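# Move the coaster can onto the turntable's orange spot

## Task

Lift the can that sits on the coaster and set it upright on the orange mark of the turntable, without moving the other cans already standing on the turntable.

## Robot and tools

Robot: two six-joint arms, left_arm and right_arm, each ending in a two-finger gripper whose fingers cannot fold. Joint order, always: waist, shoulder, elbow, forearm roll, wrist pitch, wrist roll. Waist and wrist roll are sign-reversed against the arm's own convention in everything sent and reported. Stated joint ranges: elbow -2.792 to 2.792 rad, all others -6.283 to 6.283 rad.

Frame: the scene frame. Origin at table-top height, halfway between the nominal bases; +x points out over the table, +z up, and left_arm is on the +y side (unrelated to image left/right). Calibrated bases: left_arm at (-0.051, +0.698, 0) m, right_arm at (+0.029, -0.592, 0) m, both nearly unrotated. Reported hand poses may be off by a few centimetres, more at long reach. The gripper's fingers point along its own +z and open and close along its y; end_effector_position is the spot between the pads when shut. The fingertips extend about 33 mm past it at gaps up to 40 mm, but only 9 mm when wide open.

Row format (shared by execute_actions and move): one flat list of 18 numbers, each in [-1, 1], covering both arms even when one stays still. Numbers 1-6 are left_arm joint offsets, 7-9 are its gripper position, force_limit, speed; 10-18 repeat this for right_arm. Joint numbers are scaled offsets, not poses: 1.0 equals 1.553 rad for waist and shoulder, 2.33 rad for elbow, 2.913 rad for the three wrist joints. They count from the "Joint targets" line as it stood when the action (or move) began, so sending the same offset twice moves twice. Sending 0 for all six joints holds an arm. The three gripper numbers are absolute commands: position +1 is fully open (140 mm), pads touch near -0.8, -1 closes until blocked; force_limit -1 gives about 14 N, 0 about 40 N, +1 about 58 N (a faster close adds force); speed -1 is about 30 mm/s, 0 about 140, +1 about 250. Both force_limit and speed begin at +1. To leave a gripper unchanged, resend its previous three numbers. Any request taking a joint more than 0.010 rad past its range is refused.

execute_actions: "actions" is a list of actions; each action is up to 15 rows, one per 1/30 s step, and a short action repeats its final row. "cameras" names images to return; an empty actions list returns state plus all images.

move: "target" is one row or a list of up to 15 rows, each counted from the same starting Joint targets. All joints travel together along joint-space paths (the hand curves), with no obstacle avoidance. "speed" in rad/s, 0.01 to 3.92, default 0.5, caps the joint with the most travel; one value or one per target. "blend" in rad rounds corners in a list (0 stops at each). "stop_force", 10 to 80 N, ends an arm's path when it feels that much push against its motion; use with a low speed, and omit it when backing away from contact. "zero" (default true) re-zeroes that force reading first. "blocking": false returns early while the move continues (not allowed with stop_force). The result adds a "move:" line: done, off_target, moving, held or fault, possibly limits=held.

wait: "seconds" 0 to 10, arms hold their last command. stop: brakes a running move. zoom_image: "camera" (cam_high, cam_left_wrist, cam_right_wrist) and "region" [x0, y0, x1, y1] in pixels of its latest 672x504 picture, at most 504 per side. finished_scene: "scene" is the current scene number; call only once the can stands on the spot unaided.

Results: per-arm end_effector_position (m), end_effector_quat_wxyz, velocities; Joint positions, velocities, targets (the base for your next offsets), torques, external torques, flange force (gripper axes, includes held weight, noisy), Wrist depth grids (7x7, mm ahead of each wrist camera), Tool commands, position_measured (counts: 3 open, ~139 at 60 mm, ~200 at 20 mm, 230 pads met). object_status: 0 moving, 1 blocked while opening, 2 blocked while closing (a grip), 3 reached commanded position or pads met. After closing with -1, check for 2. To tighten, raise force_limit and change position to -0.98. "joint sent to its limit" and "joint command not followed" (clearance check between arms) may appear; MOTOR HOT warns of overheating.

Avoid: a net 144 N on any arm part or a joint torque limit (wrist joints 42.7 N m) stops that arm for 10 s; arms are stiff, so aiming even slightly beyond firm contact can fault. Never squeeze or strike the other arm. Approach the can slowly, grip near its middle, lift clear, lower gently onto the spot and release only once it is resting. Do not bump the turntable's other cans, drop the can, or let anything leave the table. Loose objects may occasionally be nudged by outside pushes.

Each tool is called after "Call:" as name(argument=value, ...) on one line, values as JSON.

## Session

Call:
execute_actions(actions=[])

Call:
zoom_image(camera="cam_high", region=[225, 105, 465, 285])

Scene clock: 0.00 s.
left_arm: end_effector_position=(+0.2505, +0.3533, +0.1361) position_measured=3 object_status=3 end_effector_quat_wxyz=(-0.390, +0.651, +0.310, +0.573) | right_arm: end_effector_position=(+0.5883, -0.1162, +0.3919) position_measured=3 object_status=3 end_effector_quat_wxyz=(-0.102, -0.224, +0.969, -0.003)
Joint positions: left_arm=[1.403 0.66 1.989 0.733 1.907 1.095] | right_arm=[-0.601 0.39 1.196 0.075 1.746 1.395]
Joint velocities: within noise
Joint torques (N m): no reading
External joint torques (N m): no reading
Flange force (N): no reading
Wrist depth (mm): cam_left_wrist=[269 - - 2327 - - - / 282 330 3058 - - - - / 308 369 2461 2519 - - - / 340 136 507 - 454 146 353 / - 350 374 345 323 281 105 / - 294 284 259 254 244 223 / - 238 228 216 203 200 195] | cam_right_wrist=[499 499 459 465 463 462 537 / 508 538 466 466 473 477 541 / 516 527 473 478 487 494 550 / 528 142 497 495 494 495 557 / - 142 557 560 563 563 114 / 1550 1508 1607 579 582 587 99 / 1550 1529 1529 1584 596 606 609]
Joint targets: left_arm=[1.403 0.660 1.989 0.733 1.907 1.095] | right_arm=[-0.601 0.390 1.196 0.075 1.746 1.395]
Tool commands: left_gripper/position=+1.0 left_gripper/force_limit=+1.0 left_gripper/speed=+1.0 right_gripper/position=+1.0 right_gripper/force_limit=+1.0 right_gripper/speed=+1.0
camera_calibration:
cam_left_wrist: T_world_to_cam=[[0.843941, -0.515782, -0.147417, -0.00774481], [-0.319292, -0.262155, -0.910674, 0.301397], [0.431063, 0.815625, -0.385929, -0.196964], [0, 0, 0, 1]] pos_world=[0.187674, 0.235667, 0.197318]
cam_right_wrist: T_world_to_cam=[[-0.44955, 0.891981, 0.0476918, 0.355348], [0.889208, 0.441799, 0.118838, -0.507059], [0.0849309, 0.0958315, -0.991768, 0.491217], [0, 0, 0, 1]] pos_world=[0.568908, -0.14002, 0.530484]

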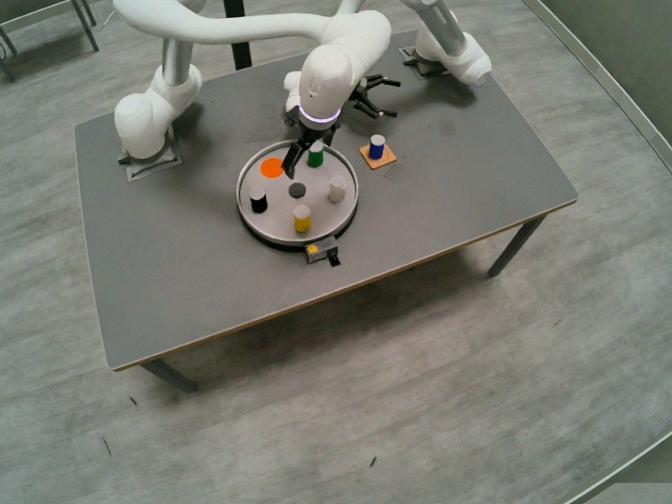

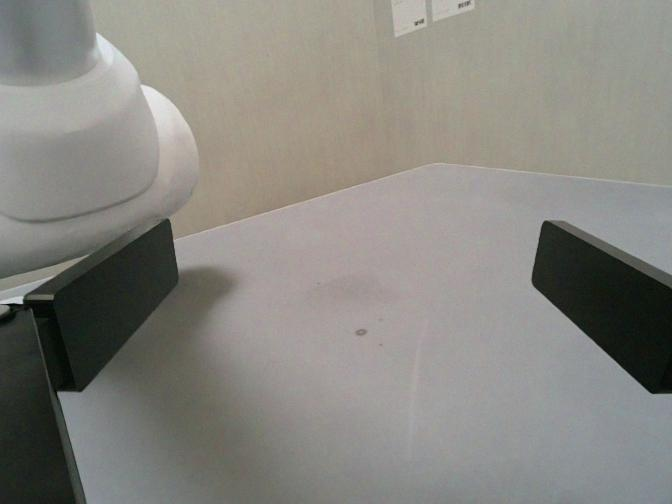

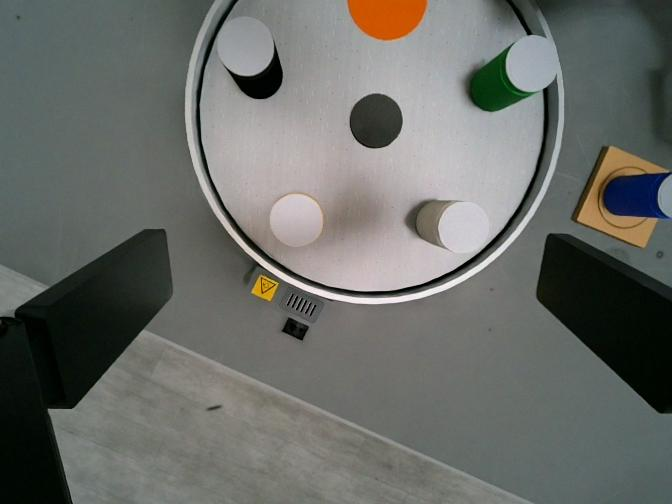

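Scaled by 2.100.

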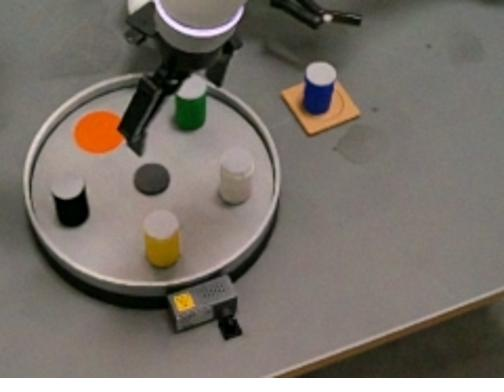

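Call:
move(target=[[-0.1288,-0.2772,-0.1013,0,0,0,0.3,-1,0,0.2,0,0,0,0,0,1,1,1],[-0.3393,-0.2772,-0.1013,-0.2516,-0.2568,0.1562,0.3,-1,0,0.3863,0,0,0,0,0,1,1,1]], speed=[0.6,0.8], blend=0.15, cameras=["cam_high","cam_left_wrist"])

Scene clock: 2.93 s.
left_arm: end_effector_position=(+0.3878, +0.2127, +0.1998) position_measured=91 object_status=3 end_effector_quat_wxyz=(+0.000, +0.439, +0.898, +0.000) | right_arm: end_effector_position=(+0.7594, -0.5150, +0.3919) position_measured=3 object_status=3 end_effector_quat_wxyz=(-0.098, +0.072, +0.992, +0.028)
Joint positions: left_arm=[0.876 0.23 1.753 0.001 1.159 1.55] | right_arm=[-0.001 0.39 1.196 0.075 1.746 1.395]
Joint torques (N m): left_arm=[1.68 -58.21 -36.03 4.15 -0.53 -0.24] | right_arm=[-0.91 -82.12 -39.21 4.39 0.81 0.52]
External joint torques (N m): left_arm=[-1.59 -5.01 -3.15 -0.12 0.58 0.24] | right_arm=[0.79 0.93 -2.42 0.15 -0.26 -0.52]
Flange force (N): left_arm=[1.3 2.0 -7.8] | right_arm=[-6.4 1.5 -5.2]
Wrist depth (mm): cam_left_wrist=[289 294 291 290 297 290 290 / 309 302 306 301 304 307 307 / 327 325 327 237 312 325 327 / 353 340 152 349 167 124 350 / - 82 303 359 376 - 87 / - 64 338 339 396 - - / - - 368 366 354 - -] | cam_right_wrist=[517 503 503 516 519 468 472 / 508 508 524 522 527 523 481 / 517 524 533 537 546 549 546 / 529 142 542 553 558 556 566 / - 142 1540 1529 1572 153 115 / 1508 1584 1508 1561 1607 1630 99 / 1572 1529 1529 1584 1719 1642 -]
Joint targets: left_arm=[0.876 0.230 1.753 0.000 1.159 1.550] | right_arm=[-0.001 0.390 1.196 0.075 1.746 1.395]
move: done
camera_calibration:
cam_left_wrist: T_world_to_cam=[[0.785788, 0.61834, 0.0139079, -0.437643], [0.575495, -0.739208, 0.349824, -0.130926], [0.226591, -0.266884, -0.936712, 0.302795], [0, 0, 0, 1]] pos_world=[0.350631, 0.254642, 0.33552]
Images, in order (width x height): cam_high 672x504, cam_left_wrist 672x504.

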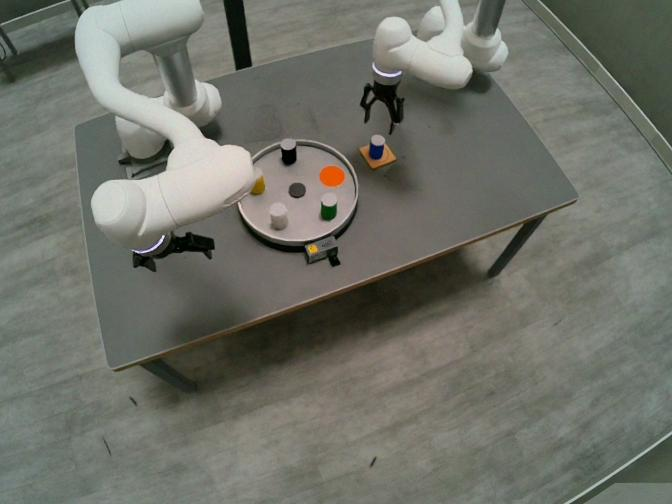

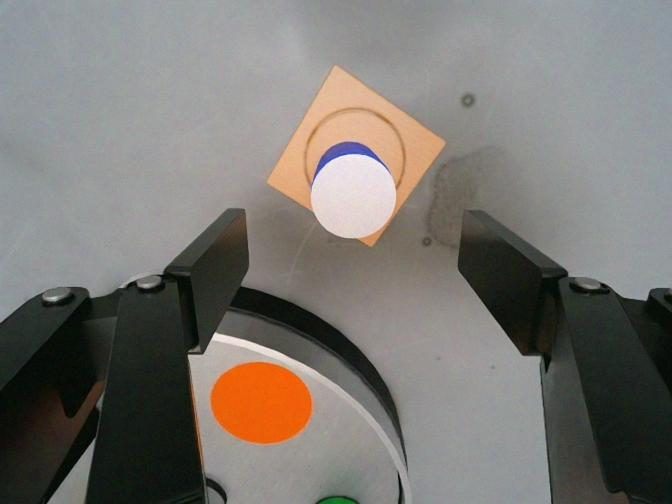

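Call:
move(target=[[0,0.06,0.0542,0,-0.0754,0,0.3,-1,0,0,0,0,0,0,0,1,1,1],[0,0.06,0.0542,0,-0.0754,0,-1,0,-1,0,0,0,0,0,0,1,1,1]], speed=0.35, cameras=["cam_high","cam_left_wrist"])

Call:
wait(seconds=0.6)

Scene clock: 6.10 s.
left_arm: end_effector_position=(+0.3844, +0.2169, +0.0779) position_measured=153 object_status=0 end_effector_quat_wxyz=(+0.000, +0.439, +0.898, +0.000) | right_arm: end_effector_position=(+0.7594, -0.5151, +0.3919) position_measured=3 object_status=3 end_effector_quat_wxyz=(-0.098, +0.072, +0.992, +0.028)
Joint positions: left_arm=[0.876 0.323 1.88 0 0.94 1.55] | right_arm=[-0.001 0.39 1.196 0.075 1.746 1.395]
Joint torques (N m): left_arm=[0.05 -52.05 -25.11 3.98 -1.08 -0.03] | right_arm=[-0.78 -82.25 -39.28 4.34 0.79 0.47]
External joint torques (N m): left_arm=[0.02 -15.97 -9.38 -0.43 1.13 0.03] | right_arm=[0.93 0.83 -2.42 0.2 -0.23 -0.47]
Flange force (N): left_arm=[2.7 -0.3 -25.3] | right_arm=[-6.3 1.2 -5.2]
Wrist depth (mm): cam_left_wrist=[183 183 184 183 184 183 183 / 194 195 194 185 190 194 195 / 207 211 202 190 194 207 207 / 221 218 123 115 120 218 221 / - 89 82 123 124 - 83 / - - 64 255 256 - - / - - - 239 - - 67] | cam_right_wrist=[482 512 503 519 512 468 473 / 500 512 523 522 525 536 481 / 528 524 529 533 543 537 549 / 529 142 547 545 553 153 128 / - 142 1518 1508 1508 1550 114 / 1561 1518 1595 1518 1595 1618 99 / 1550 1540 1584 1595 1630 1654 -]
Joint targets: left_arm=[0.876 0.323 1.880 0.000 0.940 1.550] | right_arm=[-0.001 0.390 1.196 0.075 1.746 1.395]
move: done
camera_calibration:
cam_left_wrist: T_world_to_cam=[[0.785698, 0.618458, 0.0137212, -0.435832], [0.575622, -0.739043, 0.349963, -0.0833012], [0.226578, -0.267067, -0.936663, 0.190448], [0, 0, 0, 1]] pos_world=[0.34723, 0.258843, 0.213518]
Images, in order (width x height): cam_high 672x504, cam_left_wrist 672x504.

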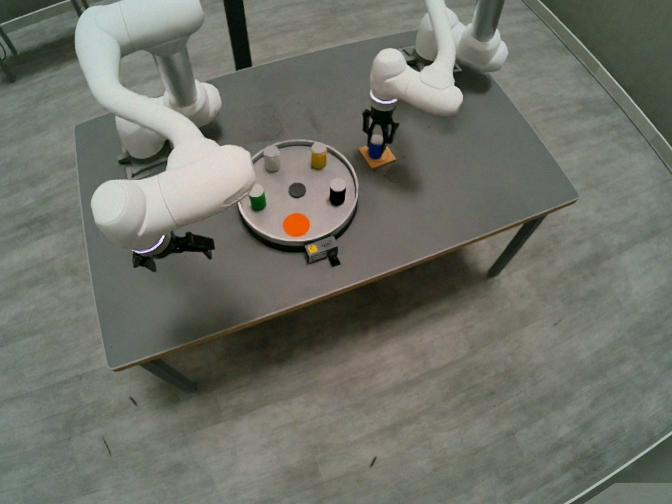

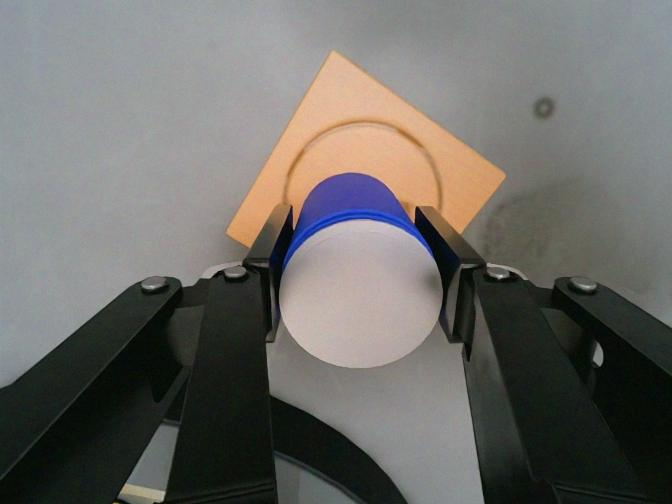

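Scene clock: 6.70 s.
left_arm: end_effector_position=(+0.3844, +0.2169, +0.0779) position_measured=153 object_status=2 end_effector_quat_wxyz=(+0.000, +0.439, +0.898, +0.000) | right_arm: end_effector_position=(+0.7594, -0.5151, +0.3919) position_measured=3 object_status=3 end_effector_quat_wxyz=(-0.098, +0.072, +0.992, +0.028)
Joint positions: left_arm=[0.876 0.323 1.88 0 0.94 1.55] | right_arm=[-0.001 0.39 1.196 0.075 1.746 1.395]
Joint torques (N m): left_arm=[0.15 -52.28 -25.33 3.99 -1.13 -0.05] | right_arm=[-0.44 -81.88 -39.37 4.4 0.79 0.54]
External joint torques (N m): left_arm=[-0.2 -15.7 -9.1 -0.45 1.18 0.05] | right_arm=[0.14 0.86 -2.15 0.13 -0.24 -0.54]
Flange force (N): left_arm=[2.9 0.0 -24.9] | right_arm=[-5.6 2.1 -4.5]
Wrist depth (mm): cam_left_wrist=[183 183 184 184 184 186 183 / 194 195 194 184 190 195 194 / 207 205 202 190 193 207 205 / 221 220 138 115 119 218 225 / - 89 83 124 123 - 83 / - - 64 256 256 - - / - - - 239 - - 66] | cam_right_wrist=[504 500 506 514 522 477 477 / 508 516 524 524 533 537 479 / 518 529 533 534 537 551 547 / 527 142 541 542 558 558 128 / - 142 1449 1508 1529 1584 115 / 1518 1508 1561 1879 1572 1584 99 / 1518 1518 1421 1607 1667 1642 -]
Joint targets: left_arm=[0.876 0.323 1.880 0.000 0.940 1.550] | right_arm=[-0.001 0.390 1.196 0.075 1.746 1.395]
Tool commands: left_gripper/position=-1.0 left_gripper/force_limit=+0.0 left_gripper/speed=-1.0 right_gripper/position=+1.0 right_gripper/force_limit=+1.0 right_gripper/speed=+1.0
wait: 0.60 s; at rest by 0.17 s

Call:
move(target=[[0,-0.081,-0.07,0,0.0989,0,-1,0,-1,0,0,0,0,0,0,1,1,1],[0.0496,0.1205,-0.2578,0,0.1418,0.3412,-1,0,-1,0,0,0,0,0,0,1,1,1]], speed=[0.5,0.9], blend=0.05, cameras=["cam_high","cam_left_wrist"])

Scene clock: 9.27 s.
left_arm: end_effector_position=(+0.4604, +0.0198, +0.2401) position_measured=153 object_status=2 end_effector_quat_wxyz=(+0.000, -0.004, +1.000, +0.000) | right_arm: end_effector_position=(+0.7594, -0.5151, +0.3919) position_measured=3 object_status=3 end_effector_quat_wxyz=(-0.098, +0.072, +0.992, +0.028)
Joint positions: left_arm=[0.953 0.51 1.279 0 1.353 2.544] | right_arm=[-0.001 0.39 1.196 0.075 1.746 1.395]
Joint torques (N m): left_arm=[0.87 -90.28 -39.39 4.28 -0.42 0.04] | right_arm=[-0.57 -82.08 -39.37 4.37 0.77 0.48]
External joint torques (N m): left_arm=[-1.13 -3.26 -2.41 -0.01 0.45 -0.04] | right_arm=[0.69 0.61 -2.34 0.17 -0.21 -0.49]
Flange force (N): left_arm=[-1.9 -0.2 -5.0] | right_arm=[-5.7 1.4 -5.0]
Wrist depth (mm): cam_left_wrist=[277 277 278 278 318 317 317 / 295 293 294 295 302 339 338 / 312 308 309 305 306 367 368 / 326 328 119 115 118 389 387 / - 89 77 123 122 - 80 / - - 64 451 - - - / - - - 1598 - - 67] | cam_right_wrist=[498 495 503 514 512 471 470 / 510 513 520 525 525 532 481 / 522 - 534 538 543 550 557 / 522 141 557 549 1430 549 568 / - 142 1478 1540 1488 1595 115 / 1478 1468 1550 1572 1529 1584 99 / - 1618 1630 1561 1572 1488 -]
Joint targets: left_arm=[0.953 0.510 1.279 0.000 1.353 2.544] | right_arm=[-0.001 0.390 1.196 0.075 1.746 1.395]
move: done
camera_calibration:
cam_left_wrist: T_world_to_cam=[[-0.0128982, 0.999825, 0.0135431, -0.0156578], [0.936443, 0.00732954, 0.350743, -0.510655], [0.350582, 0.0172063, -0.936374, 0.209846], [0, 0, 0, 1]] pos_world=[0.404429, 0.0157873, 0.375815]
Images, in order (width x height): cam_high 672x504, cam_left_wrist 672x504.

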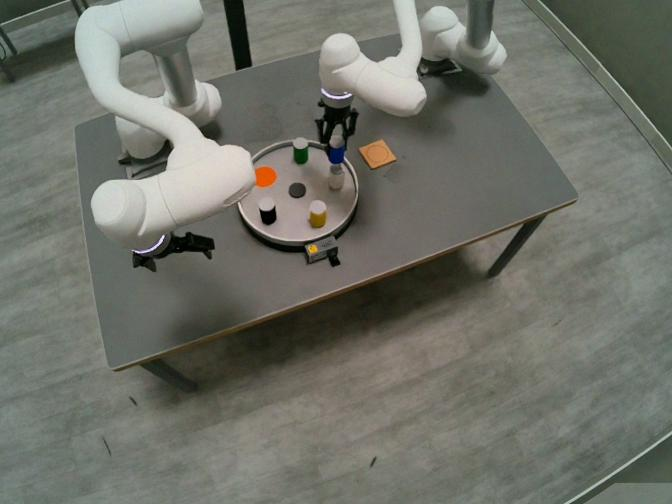

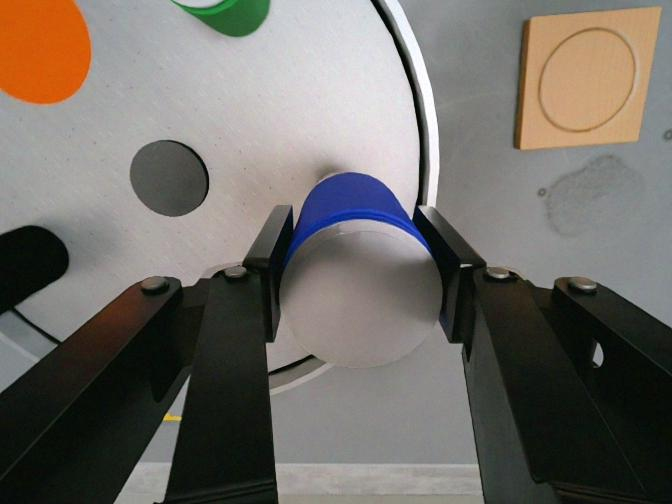

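Call:
wait(seconds=1.85)

Call:
move(target=[0,0.0440,0.0496,0,-0.0632,0,-1,0,-1,0,0,0,0,0,0,1,1,1], speed=0.4)

Scene clock: 11.40 s.
left_arm: end_effector_position=(+0.4604, +0.0198, +0.2401) position_measured=153 object_status=2 end_effector_quat_wxyz=(+0.000, -0.004, +1.000, +0.000) | right_arm: end_effector_position=(+0.7594, -0.5151, +0.3919) position_measured=3 object_status=3 end_effector_quat_wxyz=(-0.098, +0.072, +0.992, +0.028)
Joint positions: left_arm=[0.953 0.51 1.279 0 1.353 2.544] | right_arm=[-0.001 0.39 1.196 0.075 1.746 1.395]
Joint torques (N m): left_arm=[0.51 -88.76 -39.12 4.25 -0.41 -0.03] | right_arm=[-1.17 -82.44 -39.31 4.33 0.76 0.59]
External joint torques (N m): left_arm=[-0.56 -4.6 -2.62 0 0.43 0.03] | right_arm=[1.4 1.31 -2.31 0.19 -0.2 -0.59]
Flange force (N): left_arm=[-0.2 0.7 -5.7] | right_arm=[-6.9 0.9 -5.2]
Wrist depth (mm): cam_left_wrist=[274 276 277 277 322 319 320 / 293 294 295 294 297 338 338 / 313 310 309 305 308 366 363 / 327 331 119 115 119 372 389 / - 89 77 124 120 - 83 / - - 64 455 - - - / - - - 1529 - - 66] | cam_right_wrist=[495 502 507 511 523 469 477 / 505 519 513 524 519 537 488 / 527 527 530 543 546 534 551 / - 142 519 537 549 560 558 / - 142 1498 1488 1488 1607 114 / 1508 1518 1550 1618 1572 1572 100 / 1561 1561 1572 1561 1618 1630 -]
Joint targets: left_arm=[0.953 0.510 1.279 0.000 1.353 2.544] | right_arm=[-0.001 0.390 1.196 0.075 1.746 1.395]
Tool commands: left_gripper/position=-1.0 left_gripper/force_limit=+0.0 left_gripper/speed=-1.0 right_gripper/position=+1.0 right_gripper/force_limit=+1.0 right_gripper/speed=+1.0
wait: 1.87 s; at rest from the start

Scene clock: 12.37 s.
left_arm: end_effector_position=(+0.4632, +0.0157, +0.1205) position_measured=153 object_status=2 end_effector_quat_wxyz=(+0.000, -0.004, +1.000, +0.000) | right_arm: end_effector_position=(+0.7594, -0.5151, +0.3919) position_measured=3 object_status=3 end_effector_quat_wxyz=(-0.098, +0.072, +0.992, +0.028)
Joint positions: left_arm=[0.953 0.578 1.394 0 1.169 2.544] | right_arm=[-0.001 0.39 1.196 0.075 1.746 1.395]
Joint torques (N m): left_arm=[0.57 -93.59 -35.68 4.12 -0.35 -0.08] | right_arm=[-0.73 -81.91 -39.38 4.33 0.82 0.51]
External joint torques (N m): left_arm=[-0.46 -3.67 -3.74 -0.11 0.37 0.08] | right_arm=[0.4 -0.09 -2.46 0.23 -0.25 -0.51]
Flange force (N): left_arm=[-2.9 -3.1 -6.2] | right_arm=[-4.7 1.6 -4.9]
Wrist depth (mm): cam_left_wrist=[173 173 173 173 174 220 215 / 183 183 184 184 184 229 228 / 189 191 195 190 194 242 252 / 199 203 138 117 118 259 262 / - 89 83 124 120 - 80 / - - 64 239 234 - - / - - - 237 - - 67] | cam_right_wrist=[493 497 503 508 520 469 473 / 510 511 520 520 536 532 481 / 518 522 532 533 542 550 558 / 524 142 553 549 553 556 566 / - 131 1508 1478 1518 1498 115 / - 1498 1468 1540 1595 1584 99 / 1508 1584 1540 1572 1692 1760 -]
Joint targets: left_arm=[0.953 0.578 1.395 0.000 1.169 2.544] | right_arm=[-0.001 0.390 1.196 0.075 1.746 1.395]
move: done

Call:
execute_actions(actions=[[[0,0,0,0,0,0,-1,0,-1,0,0,0,0,0,0,1,1,1],[0,0,0,0,0,0,-1,0,-1,0,0,0,0,0,0,1,1,1],[0,0,0,0,0,0,-1,0,-1,0,0,0,0,0,0,1,1,1],[0,0,0,0,0,0,-1,0,-1,0,0,0,0,0,0,1,1,1],[0,0,0,0,0,0,-1,0,-1,0,0,0,0,0,0,1,1,1],[0,0,0,0,0,0,0.3,0,-0.3,0,0,0,0,0,0,1,1,1]]])

Call:
move(target=[0,-0.0440,-0.0496,0,0.0632,0,0.3,0,-0.3,0,0,0,0,0,0,1,1,1], speed=0.4, cameras=["cam_high","cam_left_wrist"])

Scene clock: 13.37 s.
left_arm: end_effector_position=(+0.4632, +0.0157, +0.1204) position_measured=91 object_status=0 end_effector_quat_wxyz=(+0.000, -0.004, +1.000, +0.000) | right_arm: end_effector_position=(+0.7594, -0.5151, +0.3919) position_measured=3 object_status=3 end_effector_quat_wxyz=(-0.098, +0.072, +0.992, +0.028)
Joint positions: left_arm=[0.953 0.578 1.395 0 1.169 2.544] | right_arm=[-0.001 0.39 1.196 0.075 1.746 1.395]
Joint torques (N m): left_arm=[0.91 -90.92 -35.96 4.09 -0.36 -0.02] | right_arm=[-1.01 -82.09 -39.3 4.35 0.83 0.55]
External joint torques (N m): left_arm=[-0.83 -6.31 -3.46 -0.07 0.39 0.02] | right_arm=[1.32 1.22 -2.22 0.15 -0.28 -0.55]
Flange force (N): left_arm=[-0.5 0.9 -7.7] | right_arm=[-6.6 0.9 -4.8]
Wrist depth (mm): cam_left_wrist=[173 173 173 173 173 215 216 / 183 184 183 183 186 228 225 / 189 192 196 195 196 242 249 / 199 200 152 203 206 137 266 / - 82 217 138 218 115 87 / - 64 241 134 220 - - / - - 258 226 325 - -] | cam_right_wrist=[497 506 504 518 529 465 475 / 508 514 525 520 529 537 483 / 516 522 533 532 537 533 556 / - 142 541 554 560 561 563 / - 142 1488 1488 1561 1498 114 / 1478 1561 1488 1550 1561 1572 - / 1595 1529 1630 1630 1667 1654 -]
Joint targets: left_arm=[0.953 0.578 1.395 0.000 1.169 2.544] | right_arm=[-0.001 0.390 1.196 0.075 1.746 1.395]

Scene clock: 14.33 s.
left_arm: end_effector_position=(+0.4604, +0.0198, +0.2400) position_measured=91 object_status=3 end_effector_quat_wxyz=(+0.000, -0.004, +1.000, +0.000) | right_arm: end_effector_position=(+0.7594, -0.5151, +0.3919) position_measured=3 object_status=3 end_effector_quat_wxyz=(-0.098, +0.072, +0.992, +0.028)
Joint positions: left_arm=[0.953 0.51 1.279 0 1.352 2.544] | right_arm=[-0.001 0.39 1.196 0.075 1.746 1.395]
Joint torques (N m): left_arm=[1.17 -87.24 -38.08 4.38 -0.48 -0.02] | right_arm=[-0.51 -82.24 -39.21 4.36 0.79 0.5]
External joint torques (N m): left_arm=[-0.89 -5.98 -3.63 -0.13 0.51 0.02] | right_arm=[-0.01 0.58 -2.55 0.2 -0.24 -0.5]
Flange force (N): left_arm=[-0.8 0.6 -7.6] | right_arm=[-5.9 2.4 -5.3]
Wrist depth (mm): cam_left_wrist=[277 277 278 279 321 319 319 / 295 294 295 213 305 337 339 / 313 309 309 313 323 370 367 / 333 325 152 334 327 124 387 / - 82 272 348 421 115 87 / - 64 381 453 452 - - / - - 1660 1540 1563 - -] | cam_right_wrist=[496 499 503 514 517 469 475 / 506 513 523 522 530 523 488 / 527 522 533 538 538 547 564 / 527 142 570 551 560 557 128 / - 132 1488 1518 1572 1529 115 / 1468 1488 1642 1550 1595 1607 99 / - 1595 1572 1607 1572 1618 -]
Joint targets: left_arm=[0.953 0.510 1.279 0.000 1.353 2.544] | right_arm=[-0.001 0.390 1.196 0.075 1.746 1.395]
move: done
camera_calibration:
cam_left_wrist: T_world_to_cam=[[-0.0129333, 0.999823, 0.0136367, -0.0156756], [0.936443, 0.00732957, 0.350744, -0.510585], [0.350582, 0.0173063, -0.936372, 0.209657], [0, 0, 0, 1]] pos_world=[0.404429, 0.0157868, 0.375615]
Images, in order (width x height): cam_high 672x504, cam_left_wrist 672x504.

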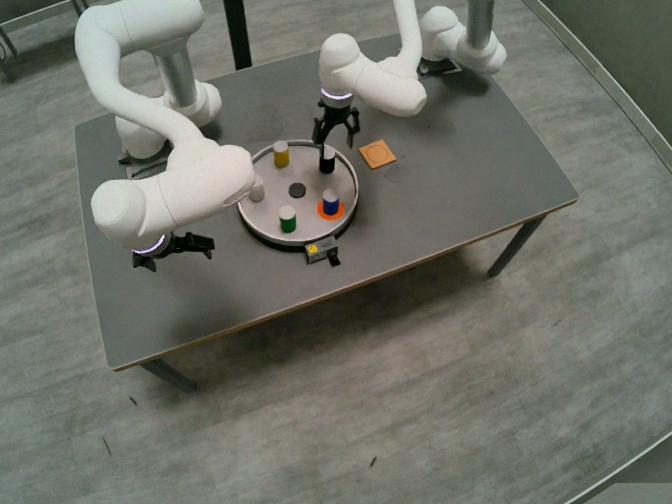

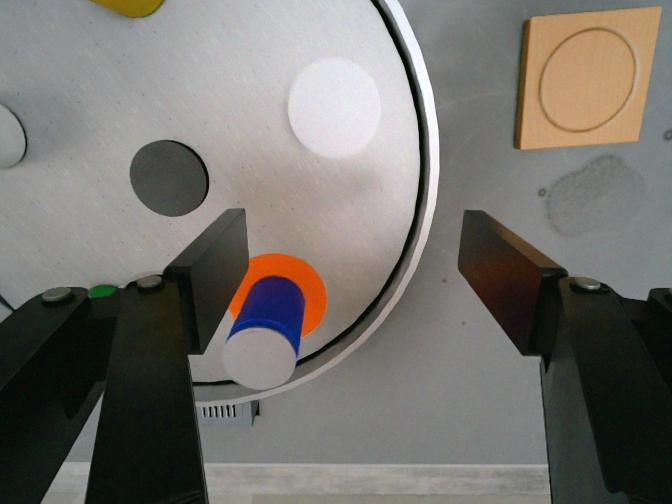

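Call:
finished_scene(scene=2)

The scene is finished: the task was done.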